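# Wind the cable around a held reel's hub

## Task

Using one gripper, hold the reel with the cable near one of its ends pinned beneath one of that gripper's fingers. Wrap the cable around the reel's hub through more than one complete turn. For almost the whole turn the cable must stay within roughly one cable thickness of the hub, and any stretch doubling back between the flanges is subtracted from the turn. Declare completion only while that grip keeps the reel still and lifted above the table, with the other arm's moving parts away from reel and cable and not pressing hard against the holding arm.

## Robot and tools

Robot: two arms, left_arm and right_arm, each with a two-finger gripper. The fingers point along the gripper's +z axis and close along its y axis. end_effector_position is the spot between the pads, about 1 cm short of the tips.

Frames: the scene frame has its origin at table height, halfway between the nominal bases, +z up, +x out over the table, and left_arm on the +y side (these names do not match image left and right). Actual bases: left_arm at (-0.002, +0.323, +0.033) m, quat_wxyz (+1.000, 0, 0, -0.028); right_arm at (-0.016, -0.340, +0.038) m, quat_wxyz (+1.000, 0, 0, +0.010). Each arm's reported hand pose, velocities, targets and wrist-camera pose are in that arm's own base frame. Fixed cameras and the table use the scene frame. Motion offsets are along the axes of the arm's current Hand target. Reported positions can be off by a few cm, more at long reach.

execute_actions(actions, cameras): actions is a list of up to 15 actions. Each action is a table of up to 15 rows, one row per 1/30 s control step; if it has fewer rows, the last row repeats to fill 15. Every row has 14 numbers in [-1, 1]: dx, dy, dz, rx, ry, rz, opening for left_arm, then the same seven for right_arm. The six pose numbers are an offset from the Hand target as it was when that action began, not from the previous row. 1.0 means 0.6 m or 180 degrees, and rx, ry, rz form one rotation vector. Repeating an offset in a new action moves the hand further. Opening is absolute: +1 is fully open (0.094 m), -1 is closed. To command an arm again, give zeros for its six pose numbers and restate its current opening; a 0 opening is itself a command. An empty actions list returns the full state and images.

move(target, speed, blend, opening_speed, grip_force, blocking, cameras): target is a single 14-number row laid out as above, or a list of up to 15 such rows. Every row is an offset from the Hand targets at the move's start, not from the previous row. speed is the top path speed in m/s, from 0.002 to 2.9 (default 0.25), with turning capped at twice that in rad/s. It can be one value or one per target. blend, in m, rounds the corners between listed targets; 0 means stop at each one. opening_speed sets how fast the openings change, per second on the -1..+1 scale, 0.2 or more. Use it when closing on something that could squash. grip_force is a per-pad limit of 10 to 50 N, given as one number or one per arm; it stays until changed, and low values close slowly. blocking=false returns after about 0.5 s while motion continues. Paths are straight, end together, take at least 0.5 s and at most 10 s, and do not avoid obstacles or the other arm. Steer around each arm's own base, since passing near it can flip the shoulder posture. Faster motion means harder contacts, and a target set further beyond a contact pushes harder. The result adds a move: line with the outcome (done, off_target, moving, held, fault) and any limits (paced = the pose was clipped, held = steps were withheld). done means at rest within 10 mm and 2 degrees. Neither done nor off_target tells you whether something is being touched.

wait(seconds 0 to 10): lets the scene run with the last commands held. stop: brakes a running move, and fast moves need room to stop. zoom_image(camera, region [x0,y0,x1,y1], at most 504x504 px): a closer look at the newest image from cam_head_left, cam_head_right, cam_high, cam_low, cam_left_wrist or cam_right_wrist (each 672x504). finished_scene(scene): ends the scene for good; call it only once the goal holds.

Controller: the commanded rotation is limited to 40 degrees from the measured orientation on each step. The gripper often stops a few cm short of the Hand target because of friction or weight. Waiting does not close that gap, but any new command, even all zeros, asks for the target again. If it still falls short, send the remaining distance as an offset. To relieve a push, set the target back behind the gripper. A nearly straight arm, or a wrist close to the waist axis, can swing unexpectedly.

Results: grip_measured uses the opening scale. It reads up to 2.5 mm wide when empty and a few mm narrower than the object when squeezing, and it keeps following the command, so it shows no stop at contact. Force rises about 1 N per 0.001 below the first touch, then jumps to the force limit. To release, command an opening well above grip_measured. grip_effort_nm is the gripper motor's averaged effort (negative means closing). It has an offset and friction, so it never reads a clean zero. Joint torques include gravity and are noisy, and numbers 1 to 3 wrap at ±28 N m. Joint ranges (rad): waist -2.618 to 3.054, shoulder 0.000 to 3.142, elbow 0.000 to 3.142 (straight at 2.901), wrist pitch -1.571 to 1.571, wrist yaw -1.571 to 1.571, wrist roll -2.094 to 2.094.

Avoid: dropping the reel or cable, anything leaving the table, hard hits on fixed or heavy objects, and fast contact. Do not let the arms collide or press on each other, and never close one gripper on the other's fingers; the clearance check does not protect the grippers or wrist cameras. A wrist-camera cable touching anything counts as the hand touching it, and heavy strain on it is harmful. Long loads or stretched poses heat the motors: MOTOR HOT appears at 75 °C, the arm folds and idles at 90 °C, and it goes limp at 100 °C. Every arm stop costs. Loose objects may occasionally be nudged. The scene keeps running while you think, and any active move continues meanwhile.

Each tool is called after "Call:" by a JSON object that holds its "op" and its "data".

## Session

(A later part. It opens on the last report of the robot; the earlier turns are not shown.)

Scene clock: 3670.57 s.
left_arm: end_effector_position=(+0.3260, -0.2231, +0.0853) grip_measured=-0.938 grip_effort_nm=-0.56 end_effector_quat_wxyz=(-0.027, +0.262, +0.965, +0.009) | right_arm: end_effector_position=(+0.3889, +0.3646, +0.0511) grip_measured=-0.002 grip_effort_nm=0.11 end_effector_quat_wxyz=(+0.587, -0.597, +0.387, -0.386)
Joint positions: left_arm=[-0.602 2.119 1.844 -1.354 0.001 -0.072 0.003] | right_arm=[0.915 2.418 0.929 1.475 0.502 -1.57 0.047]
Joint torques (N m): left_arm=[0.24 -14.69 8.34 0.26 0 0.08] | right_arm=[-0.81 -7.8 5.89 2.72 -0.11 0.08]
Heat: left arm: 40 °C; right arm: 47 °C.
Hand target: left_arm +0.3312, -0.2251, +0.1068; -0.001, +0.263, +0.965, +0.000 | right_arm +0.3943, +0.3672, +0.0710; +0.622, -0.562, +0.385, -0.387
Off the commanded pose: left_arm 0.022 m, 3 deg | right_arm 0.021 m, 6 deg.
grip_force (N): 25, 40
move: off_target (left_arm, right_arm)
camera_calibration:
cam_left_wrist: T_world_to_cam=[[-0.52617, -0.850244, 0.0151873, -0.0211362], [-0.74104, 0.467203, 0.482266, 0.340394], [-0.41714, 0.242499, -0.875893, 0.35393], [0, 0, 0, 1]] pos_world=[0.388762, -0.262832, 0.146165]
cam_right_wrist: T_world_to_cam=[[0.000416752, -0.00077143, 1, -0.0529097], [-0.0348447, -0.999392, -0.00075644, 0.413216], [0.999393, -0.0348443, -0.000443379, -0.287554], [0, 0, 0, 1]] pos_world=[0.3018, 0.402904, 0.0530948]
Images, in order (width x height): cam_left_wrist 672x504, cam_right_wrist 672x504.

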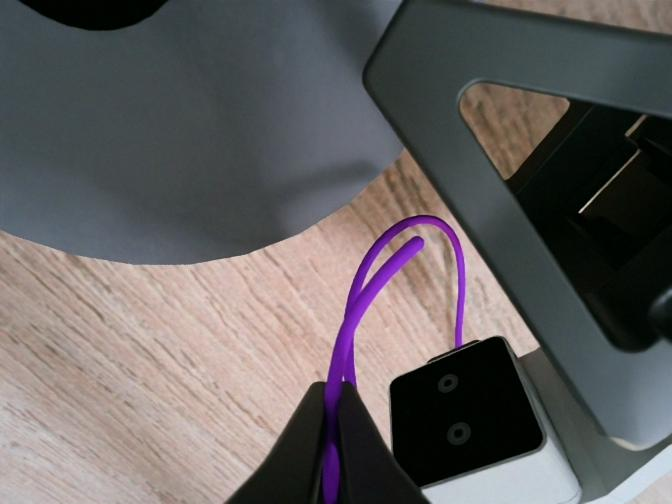

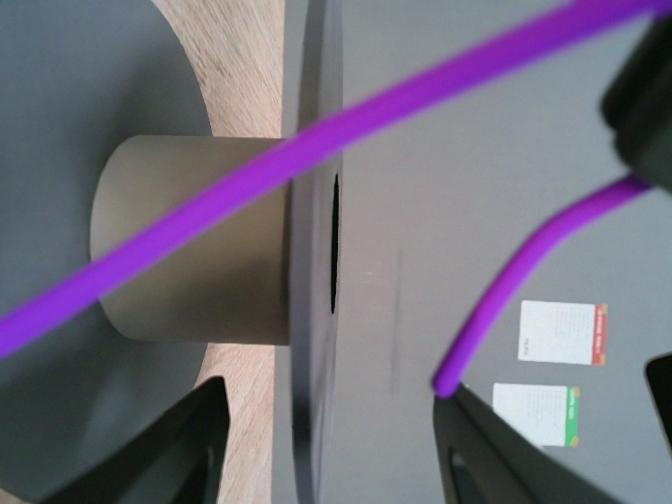

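Call:
{"op": "move", "data": {"target": [-0.0832, 0.0142, 0, 0, 0, 0.222, -0.97, 0, 0, 0, 0, 0, 0, 0.0], "speed": 0.08, "cameras": ["cam_right_wrist", "cam_left_wrist", "cam_high"]}}

Scene clock: 3802.03 s.
left_arm: end_effector_position=(+0.3750, -0.2436, +0.1080) grip_measured=-0.938 grip_effort_nm=-0.56 end_effector_quat_wxyz=(+0.001, +0.576, +0.818, +0.000) | right_arm: end_effector_position=(+0.3889, +0.3646, +0.0511) grip_measured=-0.002 grip_effort_nm=0.11 end_effector_quat_wxyz=(+0.587, -0.597, +0.387, -0.386)
Joint positions: left_arm=[-0.578 2.315 2.257 -1.511 0.001 0.649 0.003] | right_arm=[0.915 2.418 0.929 1.475 0.502 -1.57 0.047]
Joint torques (N m): left_arm=[0.35 -11.4 8.68 0.32 -0.02 0.13] | right_arm=[-0.55 -8.1 5.87 2.7 -0.09 0.06]
Heat: left arm: 36 °C; right arm: 47 °C.
Hand target: left_arm +0.3786, -0.2432, +0.1069; +0.000, +0.577, +0.817, -0.001 | right_arm +0.3943, +0.3672, +0.0710; +0.622, -0.562, +0.385, -0.387
Off the commanded pose: left_arm 0.004 m, 0 deg | right_arm 0.021 m, 6 deg.
grip_force (N): 25, 40
move: off_target (right_arm)
camera_calibration:
cam_left_wrist: T_world_to_cam=[[-0.949373, -0.313708, 0.016671, 0.276095], [-0.276512, 0.859638, 0.429608, 0.302367], [-0.149103, 0.403249, -0.902861, 0.340806], [0, 0, 0, 1]] pos_world=[0.396541, -0.310743, 0.173198]
cam_right_wrist: T_world_to_cam=[[0.000416752, -0.00077143, 1, -0.0529097], [-0.0348447, -0.999392, -0.00075644, 0.413216], [0.999393, -0.0348443, -0.000443379, -0.287554], [0, 0, 0, 1]] pos_world=[0.3018, 0.402904, 0.0530948]
Images, in order (width x height): cam_high 672x504, cam_left_wrist 672x504, cam_right_wrist 672x504.

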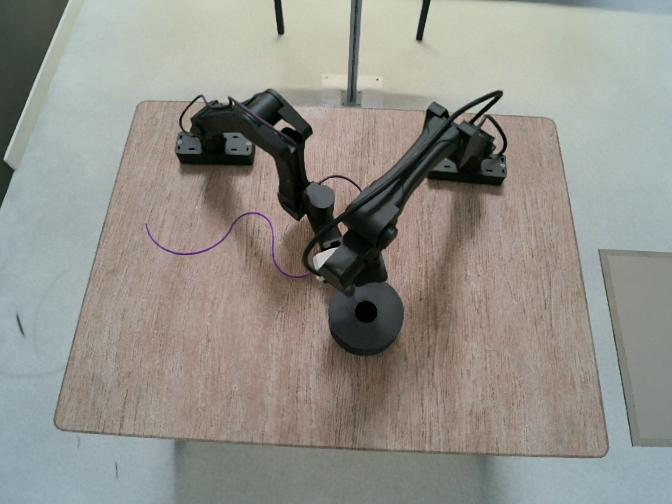

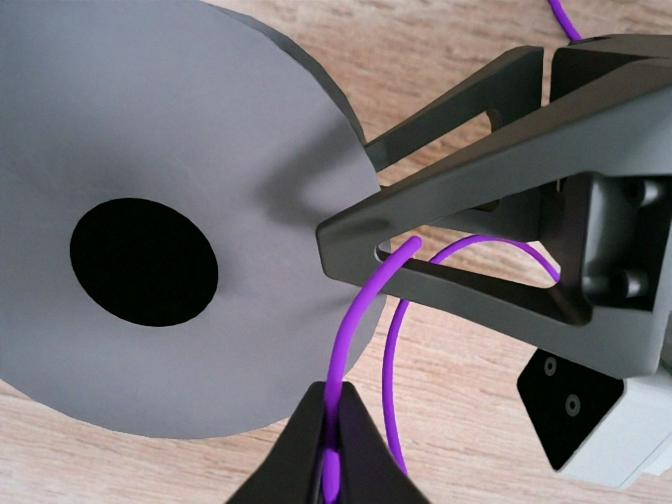

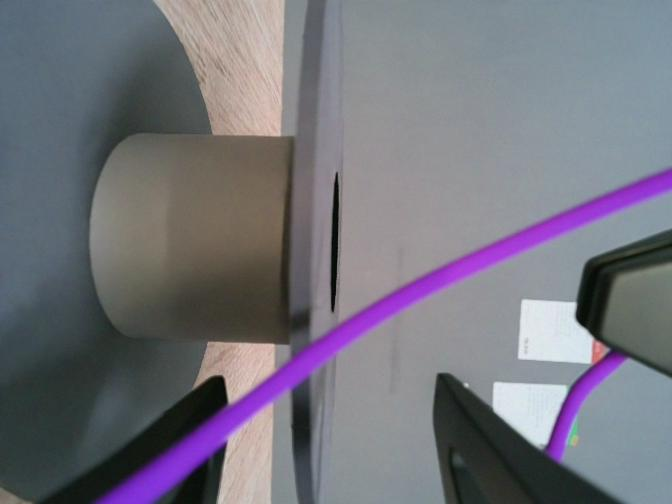

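Call:
{"op": "move", "data": {"target": [[0.0576, -0.0094, 0, 0, 0, 0, -0.97, 0, 0, 0, 0, 0, 0, 0.0], [0.0576, -0.0094, 0.0375, 0, 0, 0, -0.97, 0, 0, 0, 0, 0, 0, 0.0]], "speed": 0.08, "blend": [0.005, 0], "cameras": ["cam_right_wrist", "cam_left_wrist"]}}

Scene clock: 3841.33 s.
left_arm: end_effector_position=(+0.3587, -0.2113, +0.0709) grip_measured=-0.938 grip_effort_nm=-0.56 end_effector_quat_wxyz=(-0.022, +0.574, +0.819, -0.002) | right_arm: end_effector_position=(+0.3889, +0.3646, +0.0511) grip_measured=-0.002 grip_effort_nm=0.11 end_effector_quat_wxyz=(+0.587, -0.597, +0.387, -0.386)
Joint positions: left_arm=[-0.534 2.201 1.918 -1.332 0.001 0.689 0.003] | right_arm=[0.915 2.418 0.929 1.475 0.502 -1.57 0.047]
Joint torques (N m): left_arm=[-0.02 -15.1 5.85 0.46 0 0.11] | right_arm=[-0.76 -7.98 5.98 2.74 -0.13 0.11]
Heat: left arm: 35 °C; right arm: 47 °C.
Hand target: left_arm +0.3617, -0.2126, +0.0844; +0.000, +0.577, +0.817, -0.001 | right_arm +0.3943, +0.3672, +0.0710; +0.622, -0.562, +0.385, -0.387
Off the commanded pose: left_arm 0.014 m, 3 deg | right_arm 0.021 m, 6 deg.
grip_force (N): 25, 40
move: off_target (left_arm, right_arm)
camera_calibration:
cam_left_wrist: T_world_to_cam=[[-0.946932, -0.31805, 0.0465096, 0.267525], [-0.262271, 0.848166, 0.460248, 0.276378], [-0.18583, 0.423626, -0.886571, 0.308294], [0, 0, 0, 1]] pos_world=[0.383104, -0.279929, 0.13368]
cam_right_wrist: T_world_to_cam=[[0.000416752, -0.00077143, 1, -0.0529097], [-0.0348447, -0.999392, -0.00075644, 0.413216], [0.999393, -0.0348443, -0.000443379, -0.287554], [0, 0, 0, 1]] pos_world=[0.3018, 0.402904, 0.0530948]
Images, in order (width x height): cam_left_wrist 672x504, cam_right_wrist 672x504.

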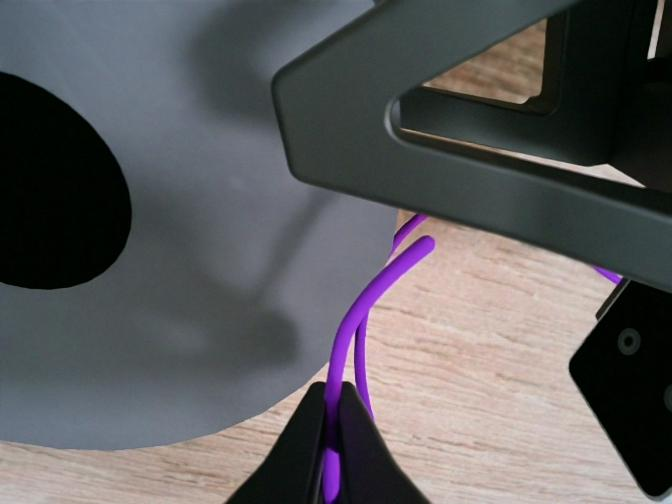

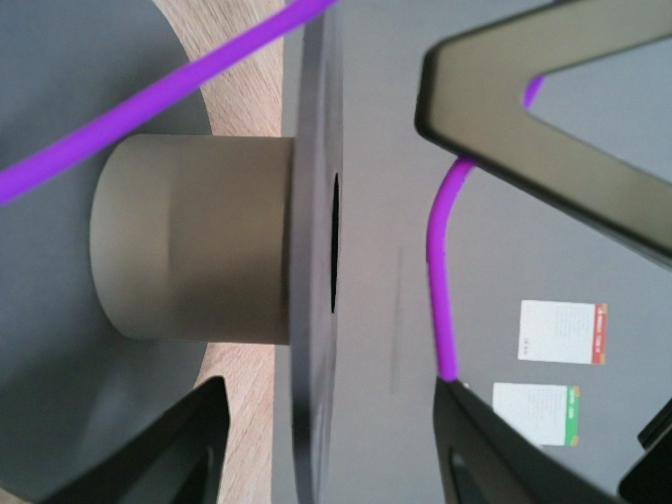

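Call:
{"op": "move", "data": {"target": [-0.0576, 0.0094, 0.02, 0, 0, 0, -0.97, 0, 0, 0, 0, 0, 0, 0.0], "speed": 0.05, "cameras": ["cam_right_wrist", "cam_left_wrist"]}}

Scene clock: 3873.57 s.
left_arm: end_effector_position=(+0.3765, -0.2399, +0.0720) grip_measured=-0.938 grip_effort_nm=-0.56 end_effector_quat_wxyz=(-0.001, +0.577, +0.817, +0.000) | right_arm: end_effector_position=(+0.3889, +0.3646, +0.0511) grip_measured=-0.002 grip_effort_nm=0.11 end_effector_quat_wxyz=(+0.587, -0.597, +0.387, -0.386)
Joint positions: left_arm=[-0.57 2.296 2.081 -1.358 0 0.661 0.003] | right_arm=[0.915 2.418 0.929 1.475 0.502 -1.57 0.047]
Joint torques (N m): left_arm=[-0.35 -11.66 8.79 0.35 0.01 -0.02] | right_arm=[-0.73 -7.92 5.93 2.72 -0.13 0.08]
Heat: left arm: 40 °C; right arm: 47 °C.
Hand target: left_arm +0.3786, -0.2432, +0.0724; +0.000, +0.577, +0.817, +0.000 | right_arm +0.3943, +0.3672, +0.0710; +0.622, -0.562, +0.385, -0.387
Off the commanded pose: left_arm 0.004 m, 0 deg | right_arm 0.021 m, 6 deg.
grip_force (N): 25, 40
move: off_target (right_arm)
camera_calibration:
cam_left_wrist: T_world_to_cam=[[-0.950414, -0.310421, 0.018739, 0.280335], [-0.272128, 0.859313, 0.433046, 0.313128], [-0.150529, 0.406473, -0.901177, 0.308216], [0, 0, 0, 1]] pos_world=[0.39804, -0.307334, 0.136905]
cam_right_wrist: T_world_to_cam=[[0.000416752, -0.00077143, 1, -0.0529097], [-0.0348447, -0.999392, -0.00075644, 0.413216], [0.999393, -0.0348443, -0.000443379, -0.287554], [0, 0, 0, 1]] pos_world=[0.3018, 0.402904, 0.0530948]
Images, in order (width x height): cam_left_wrist 672x504, cam_right_wrist 672x504.

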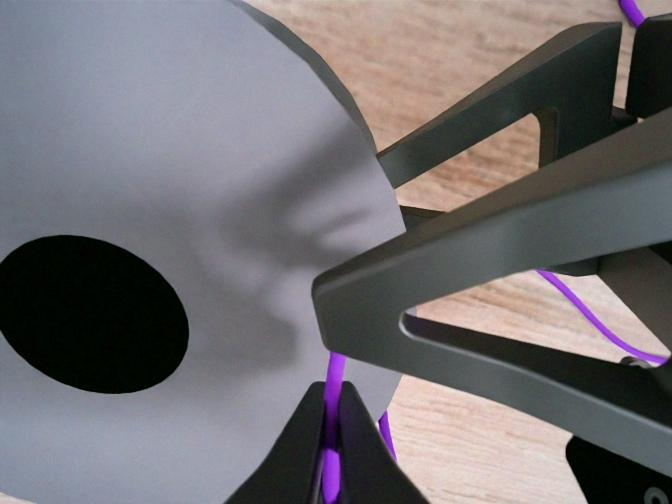

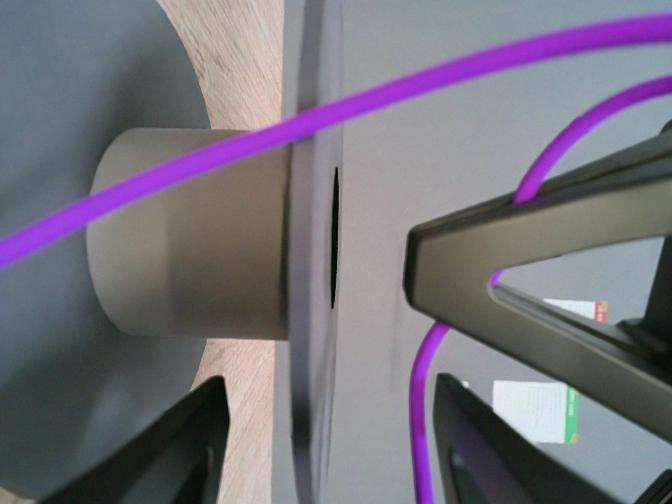

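Call:
{"op": "move", "data": {"target": [0, 0, 0.0067, 0, 0, 0, -0.97, 0, 0, 0, 0, 0, 0, -0.35], "speed": 0.05, "cameras": ["cam_right_wrist", "cam_left_wrist"]}}

Scene clock: 3955.23 s.
left_arm: end_effector_position=(+0.3764, -0.2399, +0.0720) grip_measured=-0.938 grip_effort_nm=-0.56 end_effector_quat_wxyz=(-0.001, +0.577, +0.817, +0.000) | right_arm: end_effector_position=(+0.3889, +0.3646, +0.0511) grip_measured=-0.348 grip_effort_nm=-0.10 end_effector_quat_wxyz=(+0.587, -0.597, +0.387, -0.386)
Joint positions: left_arm=[-0.57 2.296 2.081 -1.359 0 0.661 0.003] | right_arm=[0.915 2.418 0.929 1.475 0.502 -1.57 0.031]
Joint torques (N m): left_arm=[-0.27 -11.54 7.31 0.48 0.02 0.03] | right_arm=[-0.87 -7.97 5.87 2.73 -0.11 0.05]
Heat: left arm: 37 °C; right arm: 47 °C.
Hand target: left_arm +0.3786, -0.2432, +0.0684; +0.000, +0.577, +0.817, +0.000 | right_arm +0.3943, +0.3671, +0.0710; +0.622, -0.562, +0.385, -0.387
Off the commanded pose: left_arm 0.005 m, 0 deg | right_arm 0.021 m, 6 deg.
grip_force (N): 25, 40
move: off_target (right_arm)
camera_calibration:
cam_left_wrist: T_world_to_cam=[[-0.950394, -0.310469, 0.0189965, 0.280181], [-0.272035, 0.859247, 0.433235, 0.313017], [-0.150829, 0.406576, -0.901081, 0.308339], [0, 0, 0, 1]] pos_world=[0.39794, -0.307334, 0.136906]
cam_right_wrist: T_world_to_cam=[[0.000416752, -0.00077143, 1, -0.0529097], [-0.0348447, -0.999392, -0.00075644, 0.413216], [0.999393, -0.0348443, -0.000443379, -0.287554], [0, 0, 0, 1]] pos_world=[0.3018, 0.402904, 0.0530948]
Images, in order (width x height): cam_left_wrist 672x504, cam_right_wrist 672x504.

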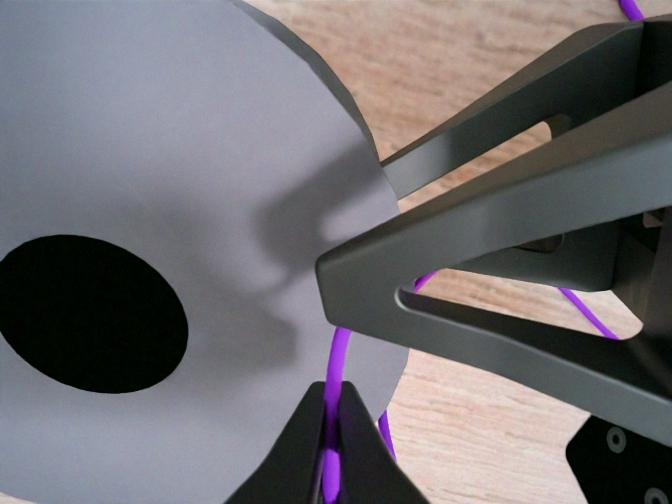

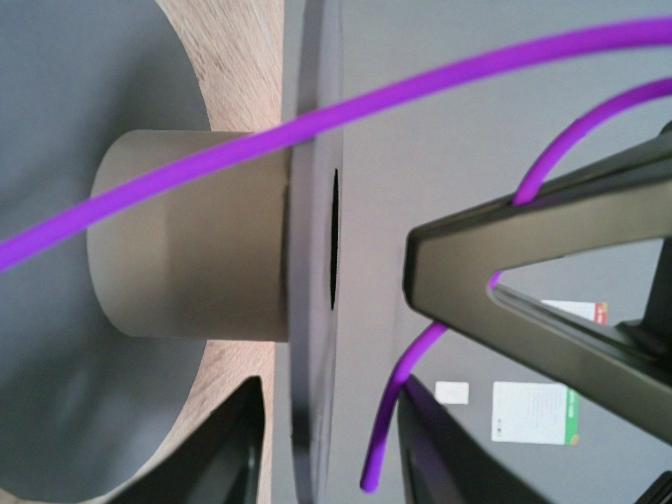

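Call:
{"op": "move", "data": {"target": [-0.0066, 0.001, 0.01, 0, 0, 0, -0.97, 0, 0, 0, 0, 0, 0, -0.35], "speed": 0.05, "cameras": ["cam_right_wrist", "cam_left_wrist"]}}

Scene clock: 3998.73 s.
left_arm: end_effector_position=(+0.3763, -0.2414, +0.0651) grip_measured=-0.938 grip_effort_nm=-0.56 end_effector_quat_wxyz=(-0.006, +0.577, +0.817, +0.000) | right_arm: end_effector_position=(+0.3889, +0.3646, +0.0511) grip_measured=-0.348 grip_effort_nm=-0.10 end_effector_quat_wxyz=(+0.587, -0.597, +0.387, -0.386)
Joint positions: left_arm=[-0.573 2.312 2.081 -1.353 0 0.657 0.003] | right_arm=[0.915 2.418 0.929 1.475 0.502 -1.57 0.031]
Joint torques (N m): left_arm=[-0.47 -11.54 7.77 0.55 -0.02 -0.02] | right_arm=[-0.75 -8.06 5.9 2.73 -0.11 0.09]
Heat: left arm: 37 °C; right arm: 47 °C.
Hand target: left_arm +0.3804, -0.2468, +0.0624; +0.000, +0.577, +0.817, +0.000 | right_arm +0.3943, +0.3671, +0.0710; +0.622, -0.562, +0.385, -0.387
Off the commanded pose: left_arm 0.007 m, 1 deg | right_arm 0.021 m, 6 deg.
grip_force (N): 25, 40
move: off_target (right_arm)
camera_calibration:
cam_left_wrist: T_world_to_cam=[[-0.949855, -0.311675, 0.0251977, 0.27884], [-0.269384, 0.856557, 0.440162, 0.315108], [-0.158771, 0.411303, -0.897565, 0.306661], [0, 0, 0, 1]] pos_world=[0.398432, -0.309131, 0.129523]
cam_right_wrist: T_world_to_cam=[[0.000416752, -0.00077143, 1, -0.0529097], [-0.0348447, -0.999392, -0.00075644, 0.413216], [0.999393, -0.0348443, -0.000443379, -0.287554], [0, 0, 0, 1]] pos_world=[0.3018, 0.402904, 0.0530948]
Images, in order (width x height): cam_left_wrist 672x504, cam_right_wrist 672x504.

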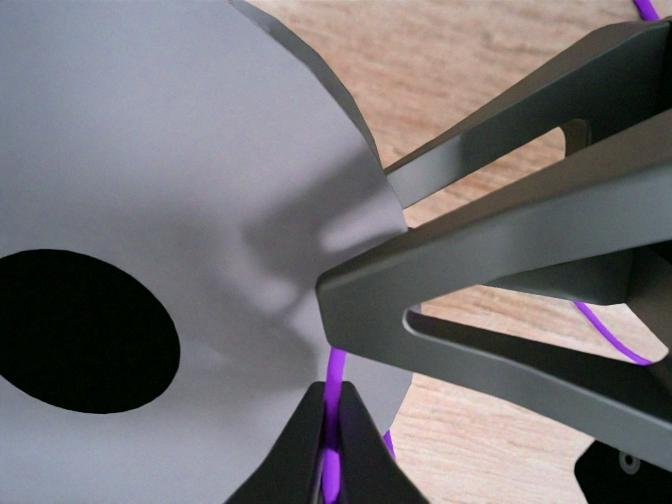

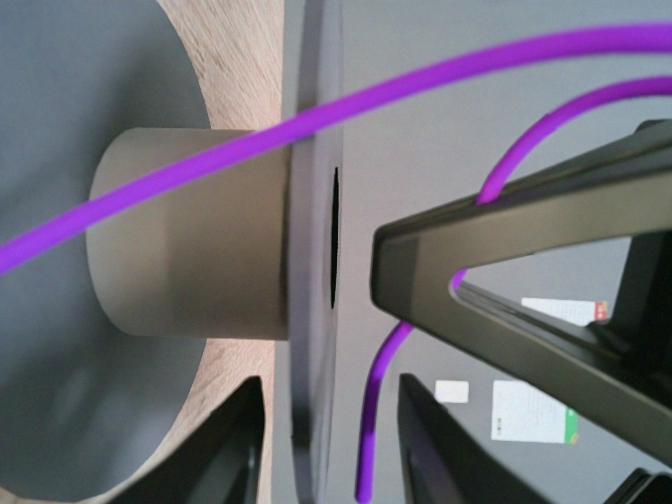

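Call:
{"op": "move", "data": {"target": [0, 0, 0, 0, 0, 0, -0.97, 0, 0, 0, 0, 0, 0, -1.0], "speed": 0.05, "opening_speed": 0.3, "grip_force": [25, 45], "cameras": ["cam_right_wrist", "cam_left_wrist"]}}

Scene clock: 4026.90 s.
left_arm: end_effector_position=(+0.3770, -0.2416, +0.0651) grip_measured=-0.938 grip_effort_nm=-0.56 end_effector_quat_wxyz=(-0.005, +0.576, +0.817, +0.000) | right_arm: end_effector_position=(+0.3894, +0.3657, +0.0524) grip_measured=-0.884 grip_effort_nm=-0.94 end_effector_quat_wxyz=(+0.589, -0.595, +0.388, -0.385)
Joint positions: left_arm=[-0.572 2.312 2.081 -1.35 0 0.656 0.003] | right_arm=[0.915 2.418 0.933 1.475 0.5 -1.568 0.005]
Joint torques (N m): left_arm=[-0.42 -11.52 7.87 0.49 0 -0.01] | right_arm=[-0.8 -7.95 5.5 2.72 -0.07 0.06]
Heat: left arm: 36 °C; right arm: 47 °C.
Hand target: left_arm +0.3805, -0.2467, +0.0624; +0.000, +0.577, +0.817, +0.000 | right_arm +0.3943, +0.3671, +0.0710; +0.622, -0.562, +0.385, -0.387
Off the commanded pose: left_arm 0.007 m, 1 deg | right_arm 0.019 m, 5 deg.
grip_force (N): 25, 45
move: off_target (right_arm)
camera_calibration:
cam_left_wrist: T_world_to_cam=[[-0.949677, -0.312373, 0.0231592, 0.279355], [-0.271154, 0.85687, 0.438462, 0.31634], [-0.156808, 0.410118, -0.898451, 0.305849], [0, 0, 0, 1]] pos_world=[0.399034, -0.309233, 0.129618]
cam_right_wrist: T_world_to_cam=[[-0.0011568, -0.0062233, 0.99998, -0.0515281], [-0.0333062, -0.999426, -0.00625838, 0.413983], [0.999445, -0.0333128, 0.000948857, -0.288733], [0, 0, 0, 1]] pos_world=[0.302301, 0.403806, 0.0543919]
Images, in order (width x height): cam_left_wrist 672x504, cam_right_wrist 672x504.

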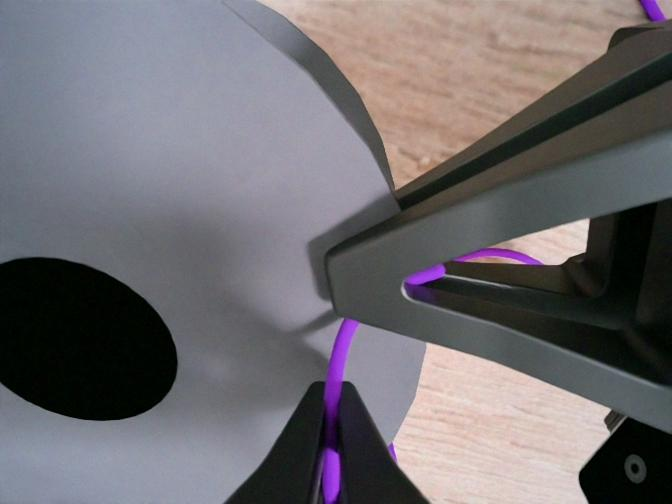

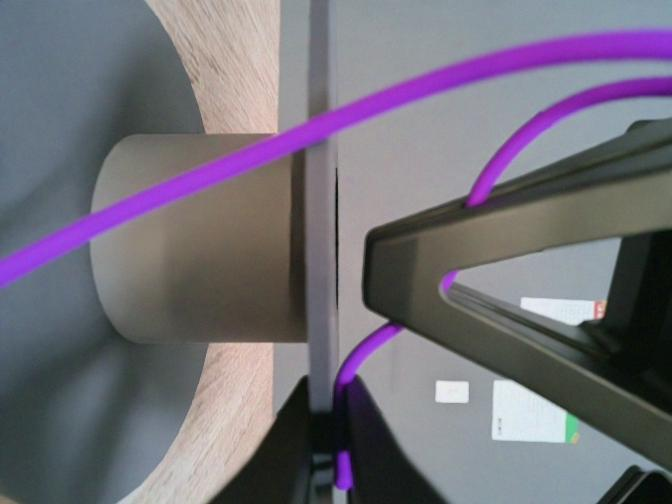

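Call:
{"op": "zoom_image", "data": {"camera": "cam_left_wrist", "region": [290, 200, 570, 410]}}

Call:
{"op": "zoom_image", "data": {"camera": "cam_right_wrist", "region": [250, 300, 520, 504]}}

Scaled by 1.800 from the camera's 672x504 image, which has a finer 960x720 frame.

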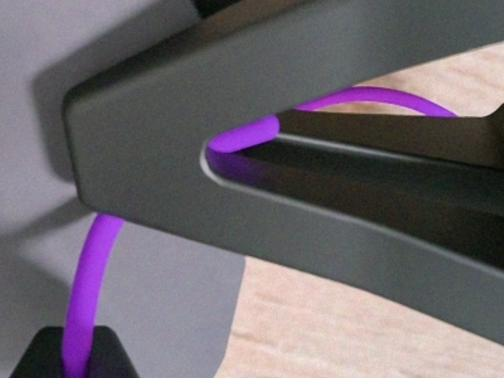

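Scaled by 1.867 from the camera's 672x504 image, which has a finer 960x720 frame.

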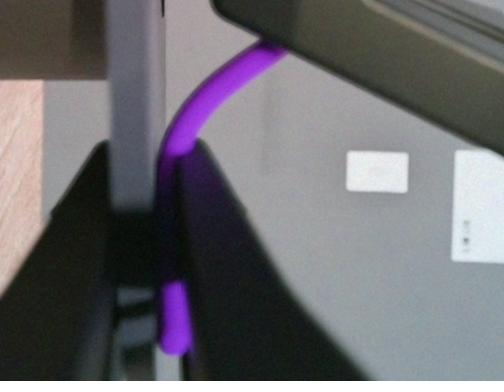

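Call:
{"op": "move", "data": {"target": [[0, 0, 0, 0, 0, 0, -0.72, 0, 0, 0, 0, 0, 0, -1.0], [0, 0, -0.2, 0, 0, 0, -0.72, 0, 0, 0, 0, 0, 0, -1.0]], "speed": 0.1, "grip_force": [25, 50], "cameras": ["cam_right_wrist", "cam_left_wrist", "cam_high"]}}

Scene clock: 4234.80 s.
left_arm: end_effector_position=(+0.3820, -0.2448, +0.1611) grip_measured=-0.722 grip_effort_nm=0.10 end_effector_quat_wxyz=(+0.060, +0.575, +0.816, +0.003) | right_arm: end_effector_position=(+0.3894, +0.3657, +0.0524) grip_measured=-0.888 grip_effort_nm=-1.03 end_effector_quat_wxyz=(+0.589, -0.595, +0.388, -0.385)
Joint positions: left_arm=[-0.572 2.254 2.363 -1.559 0 0.656 0.013] | right_arm=[0.915 2.418 0.933 1.475 0.5 -1.568 0.005]
Joint torques (N m): left_arm=[-0.44 -15.28 7.9 0.57 -0.02 0] | right_arm=[-0.76 -8.01 5.44 2.72 -0.06 0.07]
Heat: left arm: 35 °C; right arm: 47 °C.
Hand target: left_arm +0.3806, -0.2467, +0.1823; +0.000, +0.577, +0.817, +0.000 | right_arm +0.3943, +0.3671, +0.0710; +0.622, -0.562, +0.385, -0.387
Off the commanded pose: left_arm 0.021 m, 7 deg | right_arm 0.019 m, 5 deg.
joint sent to its limit (left arm) — joint 4 (wrist pitch), lower limit. The joint targets are off in orientation, not in position.
grip_force (N): 25, 50
move: off_target (left_arm, right_arm)
camera_calibration:
cam_left_wrist: T_world_to_cam=[[-0.947558, -0.314026, -0.0593406, 0.292936], [-0.314711, 0.884582, 0.344198, 0.316942], [-0.0555956, 0.344823, -0.93702, 0.345781], [0, 0, 0, 1]] pos_world=[0.396543, -0.307605, 0.232295]
cam_right_wrist: T_world_to_cam=[[-0.0011568, -0.0062233, 0.99998, -0.0515281], [-0.0333062, -0.999426, -0.00625838, 0.413983], [0.999445, -0.0333128, 0.000948857, -0.288733], [0, 0, 0, 1]] pos_world=[0.302301, 0.403806, 0.0543919]
Images, in order (width x height): cam_high 672x504, cam_left_wrist 672x504, cam_right_wrist 672x504.

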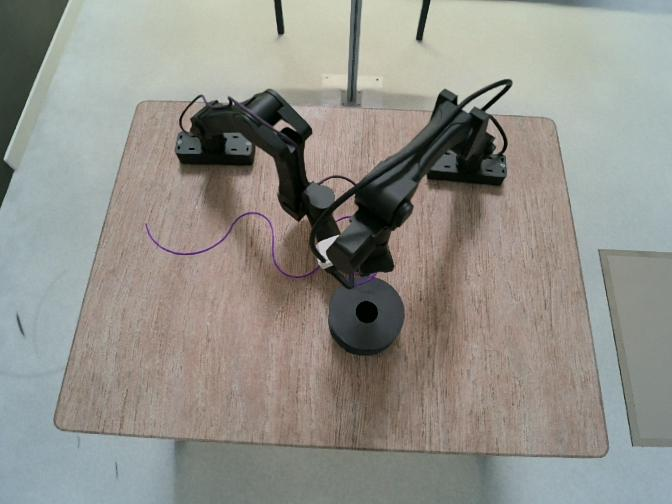

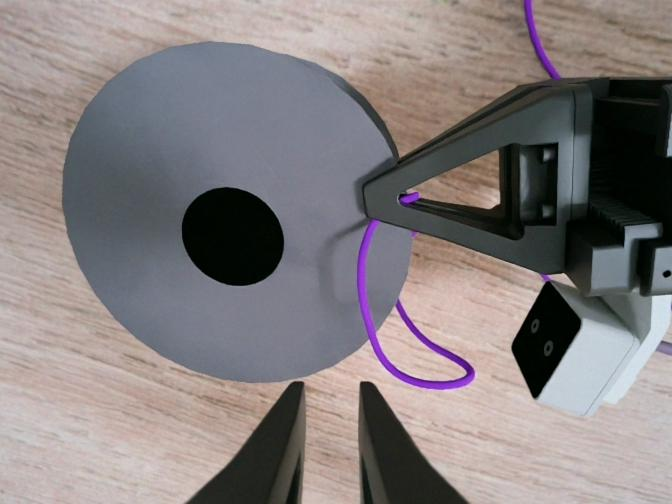

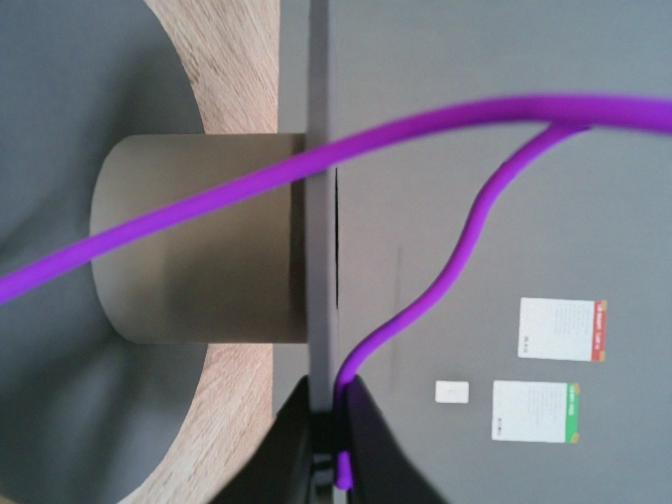

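Call:
{"op": "move", "data": {"target": [[0.2865, -0.0765, -0.0962, 0, 0, 0, -0.3, 0, 0, 0, 0, 0, 0, -1.0], [0.2187, -0.067, -0.0128, -0.035, -0.4993, -0.035, 0.2, 0, 0, 0, 0, 0, 0, -1.0]], "speed": 0.25, "blend": [0.04, 0], "cameras": ["cam_left_wrist", "cam_high", "cam_low"]}}

Scene clock: 4351.17 s.
left_arm: end_effector_position=(+0.2979, -0.1359, +0.1917) grip_measured=+0.198 grip_effort_nm=0.09 end_effector_quat_wxyz=(+0.600, +0.366, +0.606, -0.372) | right_arm: end_effector_position=(+0.3894, +0.3657, +0.0524) grip_measured=-0.888 grip_effort_nm=-1.03 end_effector_quat_wxyz=(+0.589, -0.595, +0.388, -0.385)
Joint positions: left_arm=[0.109 1.407 0.335 1.064 1.207 -0.004 0.056] | right_arm=[0.915 2.418 0.933 1.475 0.5 -1.568 0.005]
Joint torques (N m): left_arm=[-0.5 -3.12 5 1.95 -0.13 0.13] | right_arm=[-0.68 -7.87 5.72 2.72 -0.09 0.08]
Heat: left arm: 34 °C; right arm: 47 °C.
Hand target: left_arm +0.2988, -0.1365, +0.1901; +0.605, +0.366, +0.605, -0.367 | right_arm +0.3943, +0.3671, +0.0710; +0.622, -0.562, +0.385, -0.387
Off the commanded pose: left_arm 0.002 m, 1 deg | right_arm 0.019 m, 5 deg.
grip_force (N): 25, 50
move: off_target (right_arm)
camera_calibration:
cam_left_wrist: T_world_to_cam=[[-0.897882, -0.440033, -0.0134028, 0.208663], [-0.180089, 0.394909, -0.900896, 0.315652], [0.401717, -0.806485, -0.433827, -0.0570119], [0, 0, 0, 1]] pos_world=[0.267103, -0.0788145, 0.262433]
Images, in order (width x height): cam_high 672x504, cam_low 672x504, cam_left_wrist 672x504.

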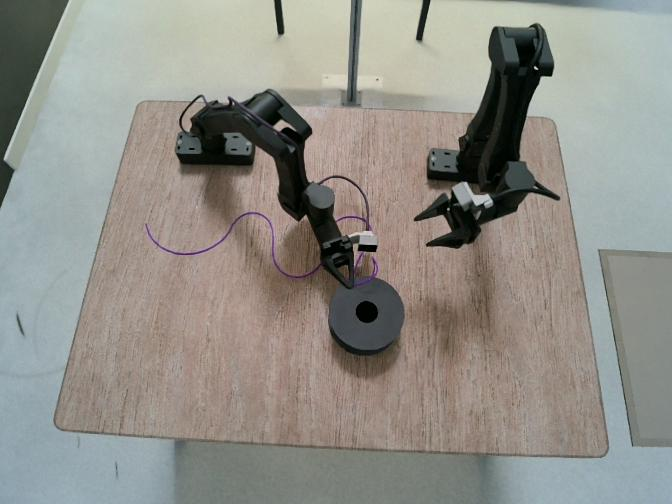

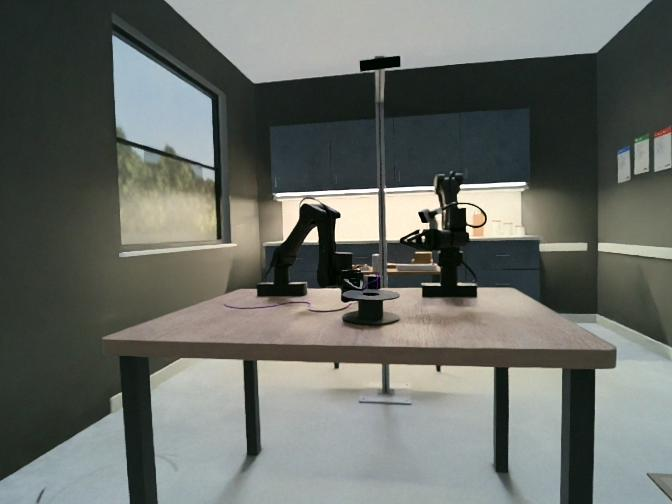

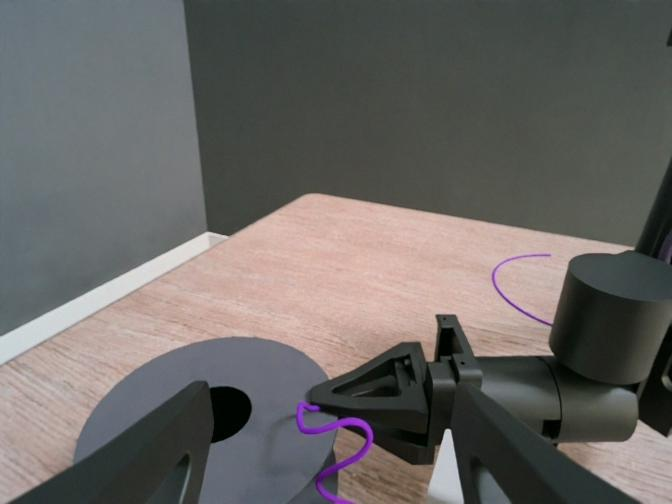

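Call:
{"op": "move", "data": {"target": [0.133, 0, -0.1, 0, 0, 0, 0.2, -0.0213, -0.482, 0.0348, -0.0117, 0, -0.0083, -1.0], "speed": 0.12, "cameras": ["cam_left_wrist", "cam_right_wrist", "cam_high", "cam_low"]}}

Scene clock: 4378.57 s.
left_arm: end_effector_position=(+0.2732, -0.0833, +0.1078) grip_measured=+0.198 grip_effort_nm=0.10 end_effector_quat_wxyz=(+0.588, +0.351, +0.623, -0.377) | right_arm: end_effector_position=(+0.3930, +0.3703, +0.3105) grip_measured=-0.889 grip_effort_nm=-1.03 end_effector_quat_wxyz=(-0.561, +0.622, -0.387, +0.385)
Joint positions: left_arm=[0.378 1.826 0.207 1.41 1.459 0.15 0.056] | right_arm=[0.915 1.716 1.274 0.358 0.5 -1.577 0.005]
Joint torques (N m): left_arm=[0.35 -4.04 2.29 2.13 0.26 0.22] | right_arm=[-0.72 -10.06 12 2.35 -0.04 0.03]
Heat: left arm: 31 °C; right arm: 47 °C.
Hand target: left_arm +0.2709, -0.0834, +0.1102; +0.605, +0.366, +0.605, -0.367 | right_arm +0.3941, +0.3669, +0.3613; -0.607, +0.578, -0.385, +0.388
Off the commanded pose: left_arm 0.003 m, 3 deg | right_arm 0.051 m, 7 deg.
grip_force (N): 25, 50
move: off_target (left_arm, right_arm)
camera_calibration:
cam_left_wrist: T_world_to_cam=[[-0.89074, -0.453362, 0.0323219, 0.200495], [-0.230531, 0.389357, -0.891771, 0.227196], [0.391711, -0.801788, -0.45133, -0.0360024], [0, 0, 0, 1]] pos_world=[0.245067, -0.0264298, 0.179877]
cam_right_wrist: T_world_to_cam=[[0.0398101, 0.0601126, 0.997397, -0.349537], [-0.0318414, -0.997605, 0.0613961, 0.3981], [0.9987, -0.0342027, -0.0378007, -0.279666], [0, 0, 0, 1]] pos_world=[0.305894, 0.408593, 0.313614]
Images, in order (width x height): cam_high 672x504, cam_low 672x504, cam_left_wrist 672x504, cam_right_wrist 672x504.

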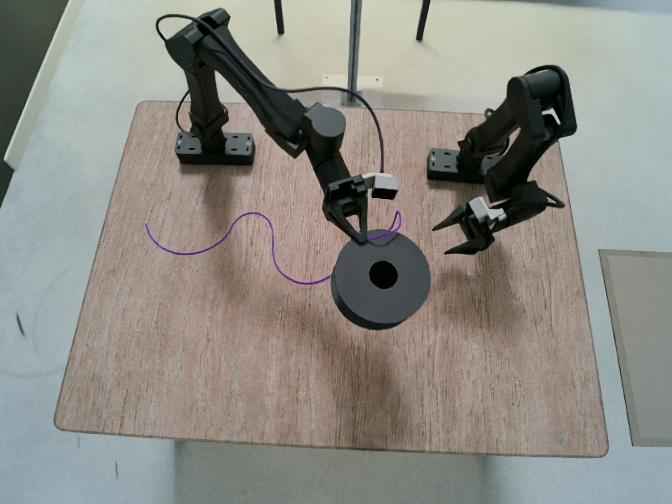

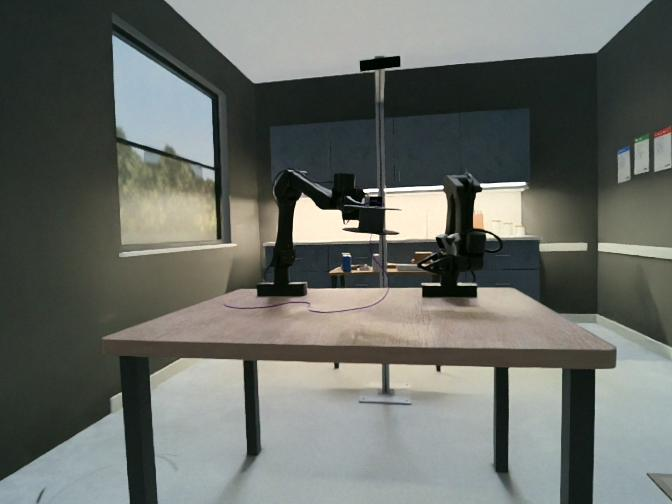

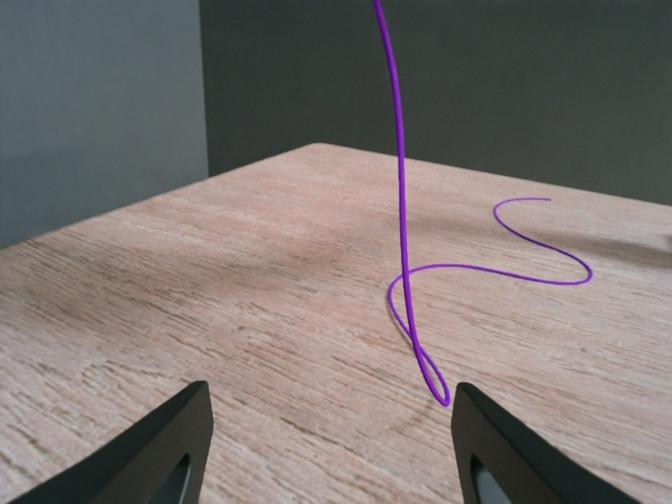

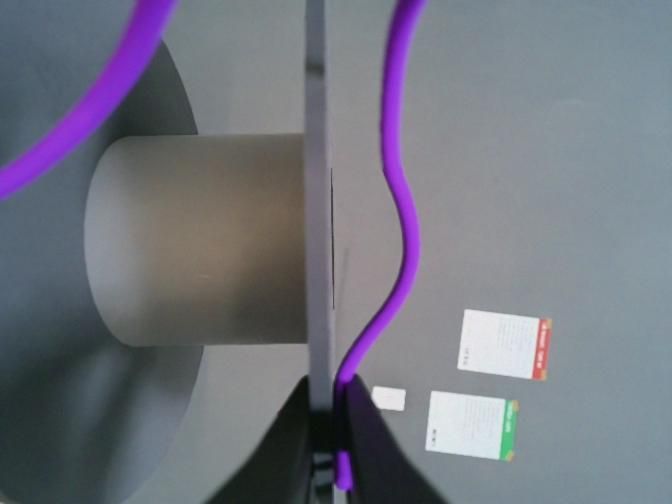

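Call:
{"op": "zoom_image", "data": {"camera": "cam_left_wrist", "region": [350, 0, 490, 140]}}

Call:
{"op": "zoom_image", "data": {"camera": "cam_left_wrist", "region": [350, 280, 490, 420]}}

Call:
{"op": "zoom_image", "data": {"camera": "cam_low", "region": [250, 150, 520, 330]}}

Scaled by 3.600 from the camera's 672x504 image, which has a finer 960x720 frame.

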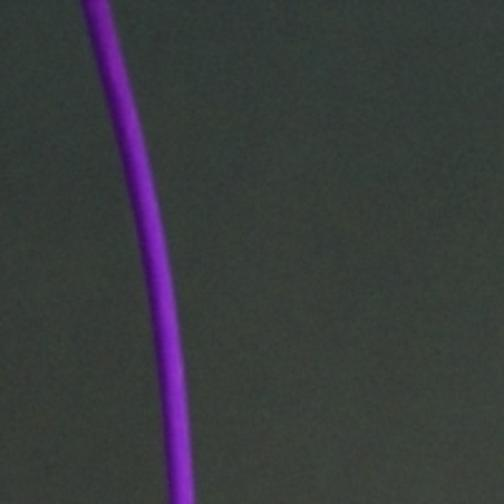

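Scaled by 3.600 from the camera's 672x504 image, which has a finer 960x720 frame.

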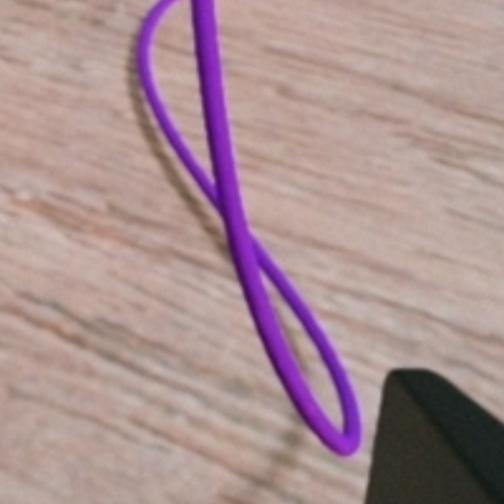

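Scaled by 1.867 from the camera's 672x504 image, which has a finer 960x720 frame.

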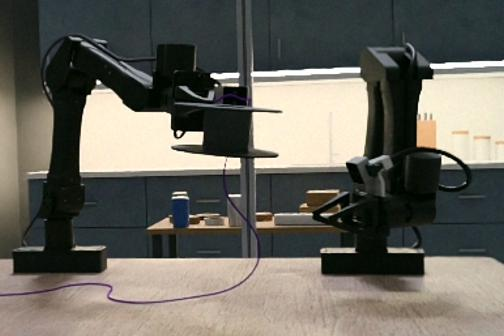

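Call:
{"op": "move", "data": {"target": [-0.0297, -0.0612, 0.1648, 0, 0, 0, 0.5, 0, 0, 0, 0, 0, 0, -1.0], "speed": 0.12, "cameras": ["cam_left_wrist", "cam_right_wrist"]}}

Scene clock: 4600.07 s.
left_arm: end_effector_position=(+0.2759, -0.1869, +0.1005) grip_measured=+0.498 grip_effort_nm=0.10 end_effector_quat_wxyz=(+0.547, +0.347, +0.655, -0.390) | right_arm: end_effector_position=(+0.3930, +0.3703, +0.3104) grip_measured=-0.889 grip_effort_nm=-1.03 end_effector_quat_wxyz=(-0.561, +0.622, -0.387, +0.385)
Joint positions: left_arm=[-0.139 1.782 0.181 1.43 0.961 0.008 0.07] | right_arm=[0.915 1.716 1.274 0.358 0.5 -1.577 0.005]
Joint torques (N m): left_arm=[-0.61 -5.33 4.14 3.29 -0.04 0.09] | right_arm=[-0.57 -10.24 12.14 2.31 -0.08 0.08]
Heat: left arm: 36 °C; right arm: 41 °C.
Hand target: left_arm +0.2842, -0.1880, +0.1282; +0.605, +0.366, +0.605, -0.367 | right_arm +0.3941, +0.3669, +0.3613; -0.607, +0.578, -0.385, +0.388
Off the commanded pose: left_arm 0.029 m, 9 deg | right_arm 0.051 m, 7 deg.
grip_force (N): 25, 50
move: off_target (left_arm, right_arm)
camera_calibration:
cam_left_wrist: T_world_to_cam=[[-0.891796, -0.439103, 0.109034, 0.151361], [-0.31179, 0.421824, -0.851382, 0.286138], [0.327852, -0.793255, -0.513089, -0.0980037], [0, 0, 0, 1]] pos_world=[0.256329, -0.131979, 0.176825]
cam_right_wrist: T_world_to_cam=[[0.0400183, 0.0604042, 0.997371, -0.349712], [-0.0318136, -0.997588, 0.0616938, 0.397991], [0.998692, -0.0341988, -0.0380001, -0.279603], [0, 0, 0, 1]] pos_world=[0.305894, 0.408593, 0.313614]
Images, in order (width x height): cam_left_wrist 672x504, cam_right_wrist 672x504.

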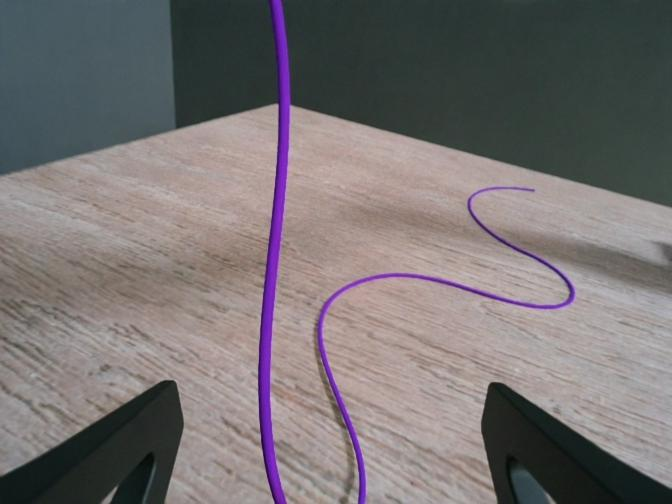

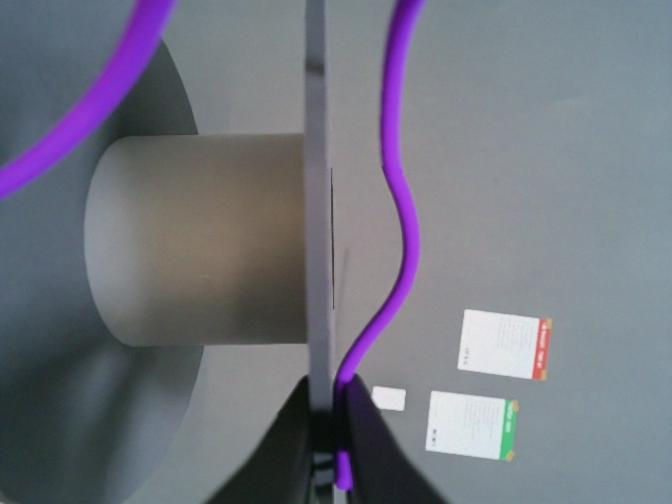

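Call:
{"op": "move", "data": {"target": [0.0008, 0.0268, 0.0715, 0, 0, 0, 0.5, 0, 0, 0, 0, 0, 0, -1.0], "speed": 0.08, "cameras": ["cam_left_wrist", "cam_right_wrist"]}}

Scene clock: 4630.47 s.
left_arm: end_effector_position=(+0.3118, -0.2171, +0.1121) grip_measured=+0.498 grip_effort_nm=0.10 end_effector_quat_wxyz=(+0.570, +0.359, +0.634, -0.380) | right_arm: end_effector_position=(+0.3930, +0.3703, +0.3104) grip_measured=-0.889 grip_effort_nm=-1.03 end_effector_quat_wxyz=(-0.561, +0.622, -0.387, +0.385)
Joint positions: left_arm=[-0.244 1.86 0.339 1.427 0.857 -0.002 0.07] | right_arm=[0.915 1.716 1.274 0.358 0.5 -1.577 0.005]
Joint torques (N m): left_arm=[-0.49 -5.33 4.59 2.87 -0.11 0.06] | right_arm=[-0.62 -10.21 12.12 2.33 -0.08 0.03]
Heat: left arm: 42 °C; right arm: 40 °C.
Hand target: left_arm +0.3182, -0.2185, +0.1276; +0.605, +0.366, +0.605, -0.367 | right_arm +0.3941, +0.3669, +0.3613; -0.607, +0.578, -0.385, +0.388
Off the commanded pose: left_arm 0.017 m, 6 deg | right_arm 0.051 m, 7 deg.
grip_force (N): 25, 50
move: off_target (left_arm, right_arm)
camera_calibration:
cam_left_wrist: T_world_to_cam=[[-0.897799, -0.437557, 0.0500003, 0.177687], [-0.252054, 0.417409, -0.873063, 0.30274], [0.361144, -0.796438, -0.485037, -0.141964], [0, 0, 0, 1]] pos_world=[0.287103, -0.161683, 0.186568]
cam_right_wrist: T_world_to_cam=[[0.0400183, 0.0604042, 0.997371, -0.349712], [-0.0318136, -0.997588, 0.0616938, 0.397991], [0.998692, -0.0341988, -0.0380001, -0.279603], [0, 0, 0, 1]] pos_world=[0.305894, 0.408593, 0.313614]
Images, in order (width x height): cam_left_wrist 672x504, cam_right_wrist 672x504.

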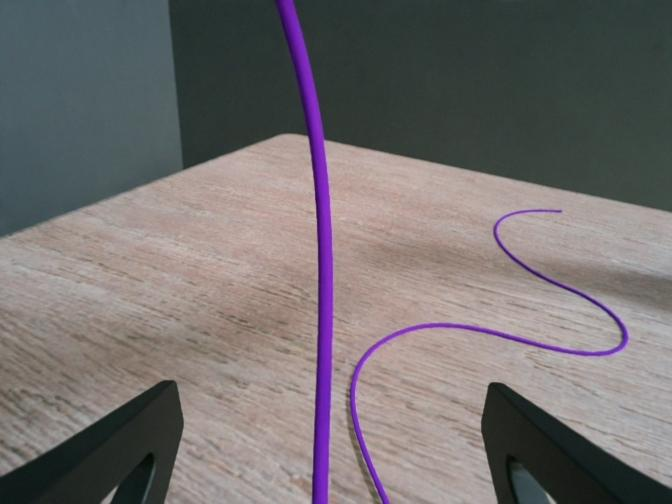

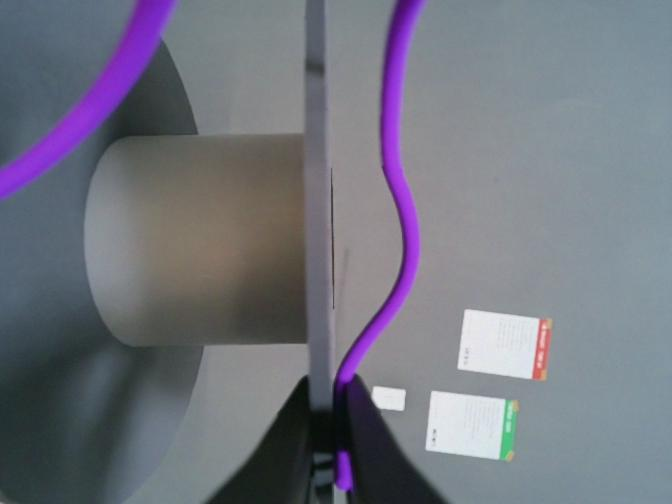

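Call:
{"op": "zoom_image", "data": {"camera": "cam_left_wrist", "region": [250, 340, 400, 504]}}

Scaled by 3.073 from the camera's 672x504 image, which has a finer 960x720 frame.

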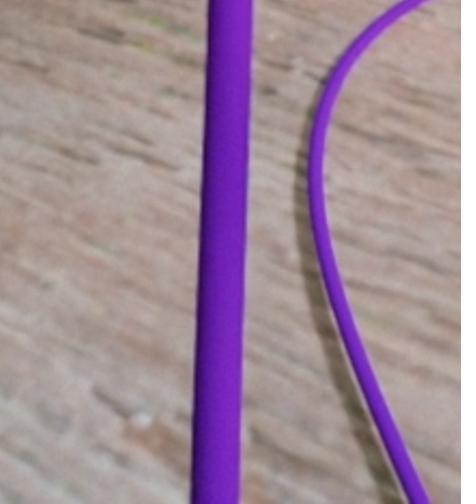

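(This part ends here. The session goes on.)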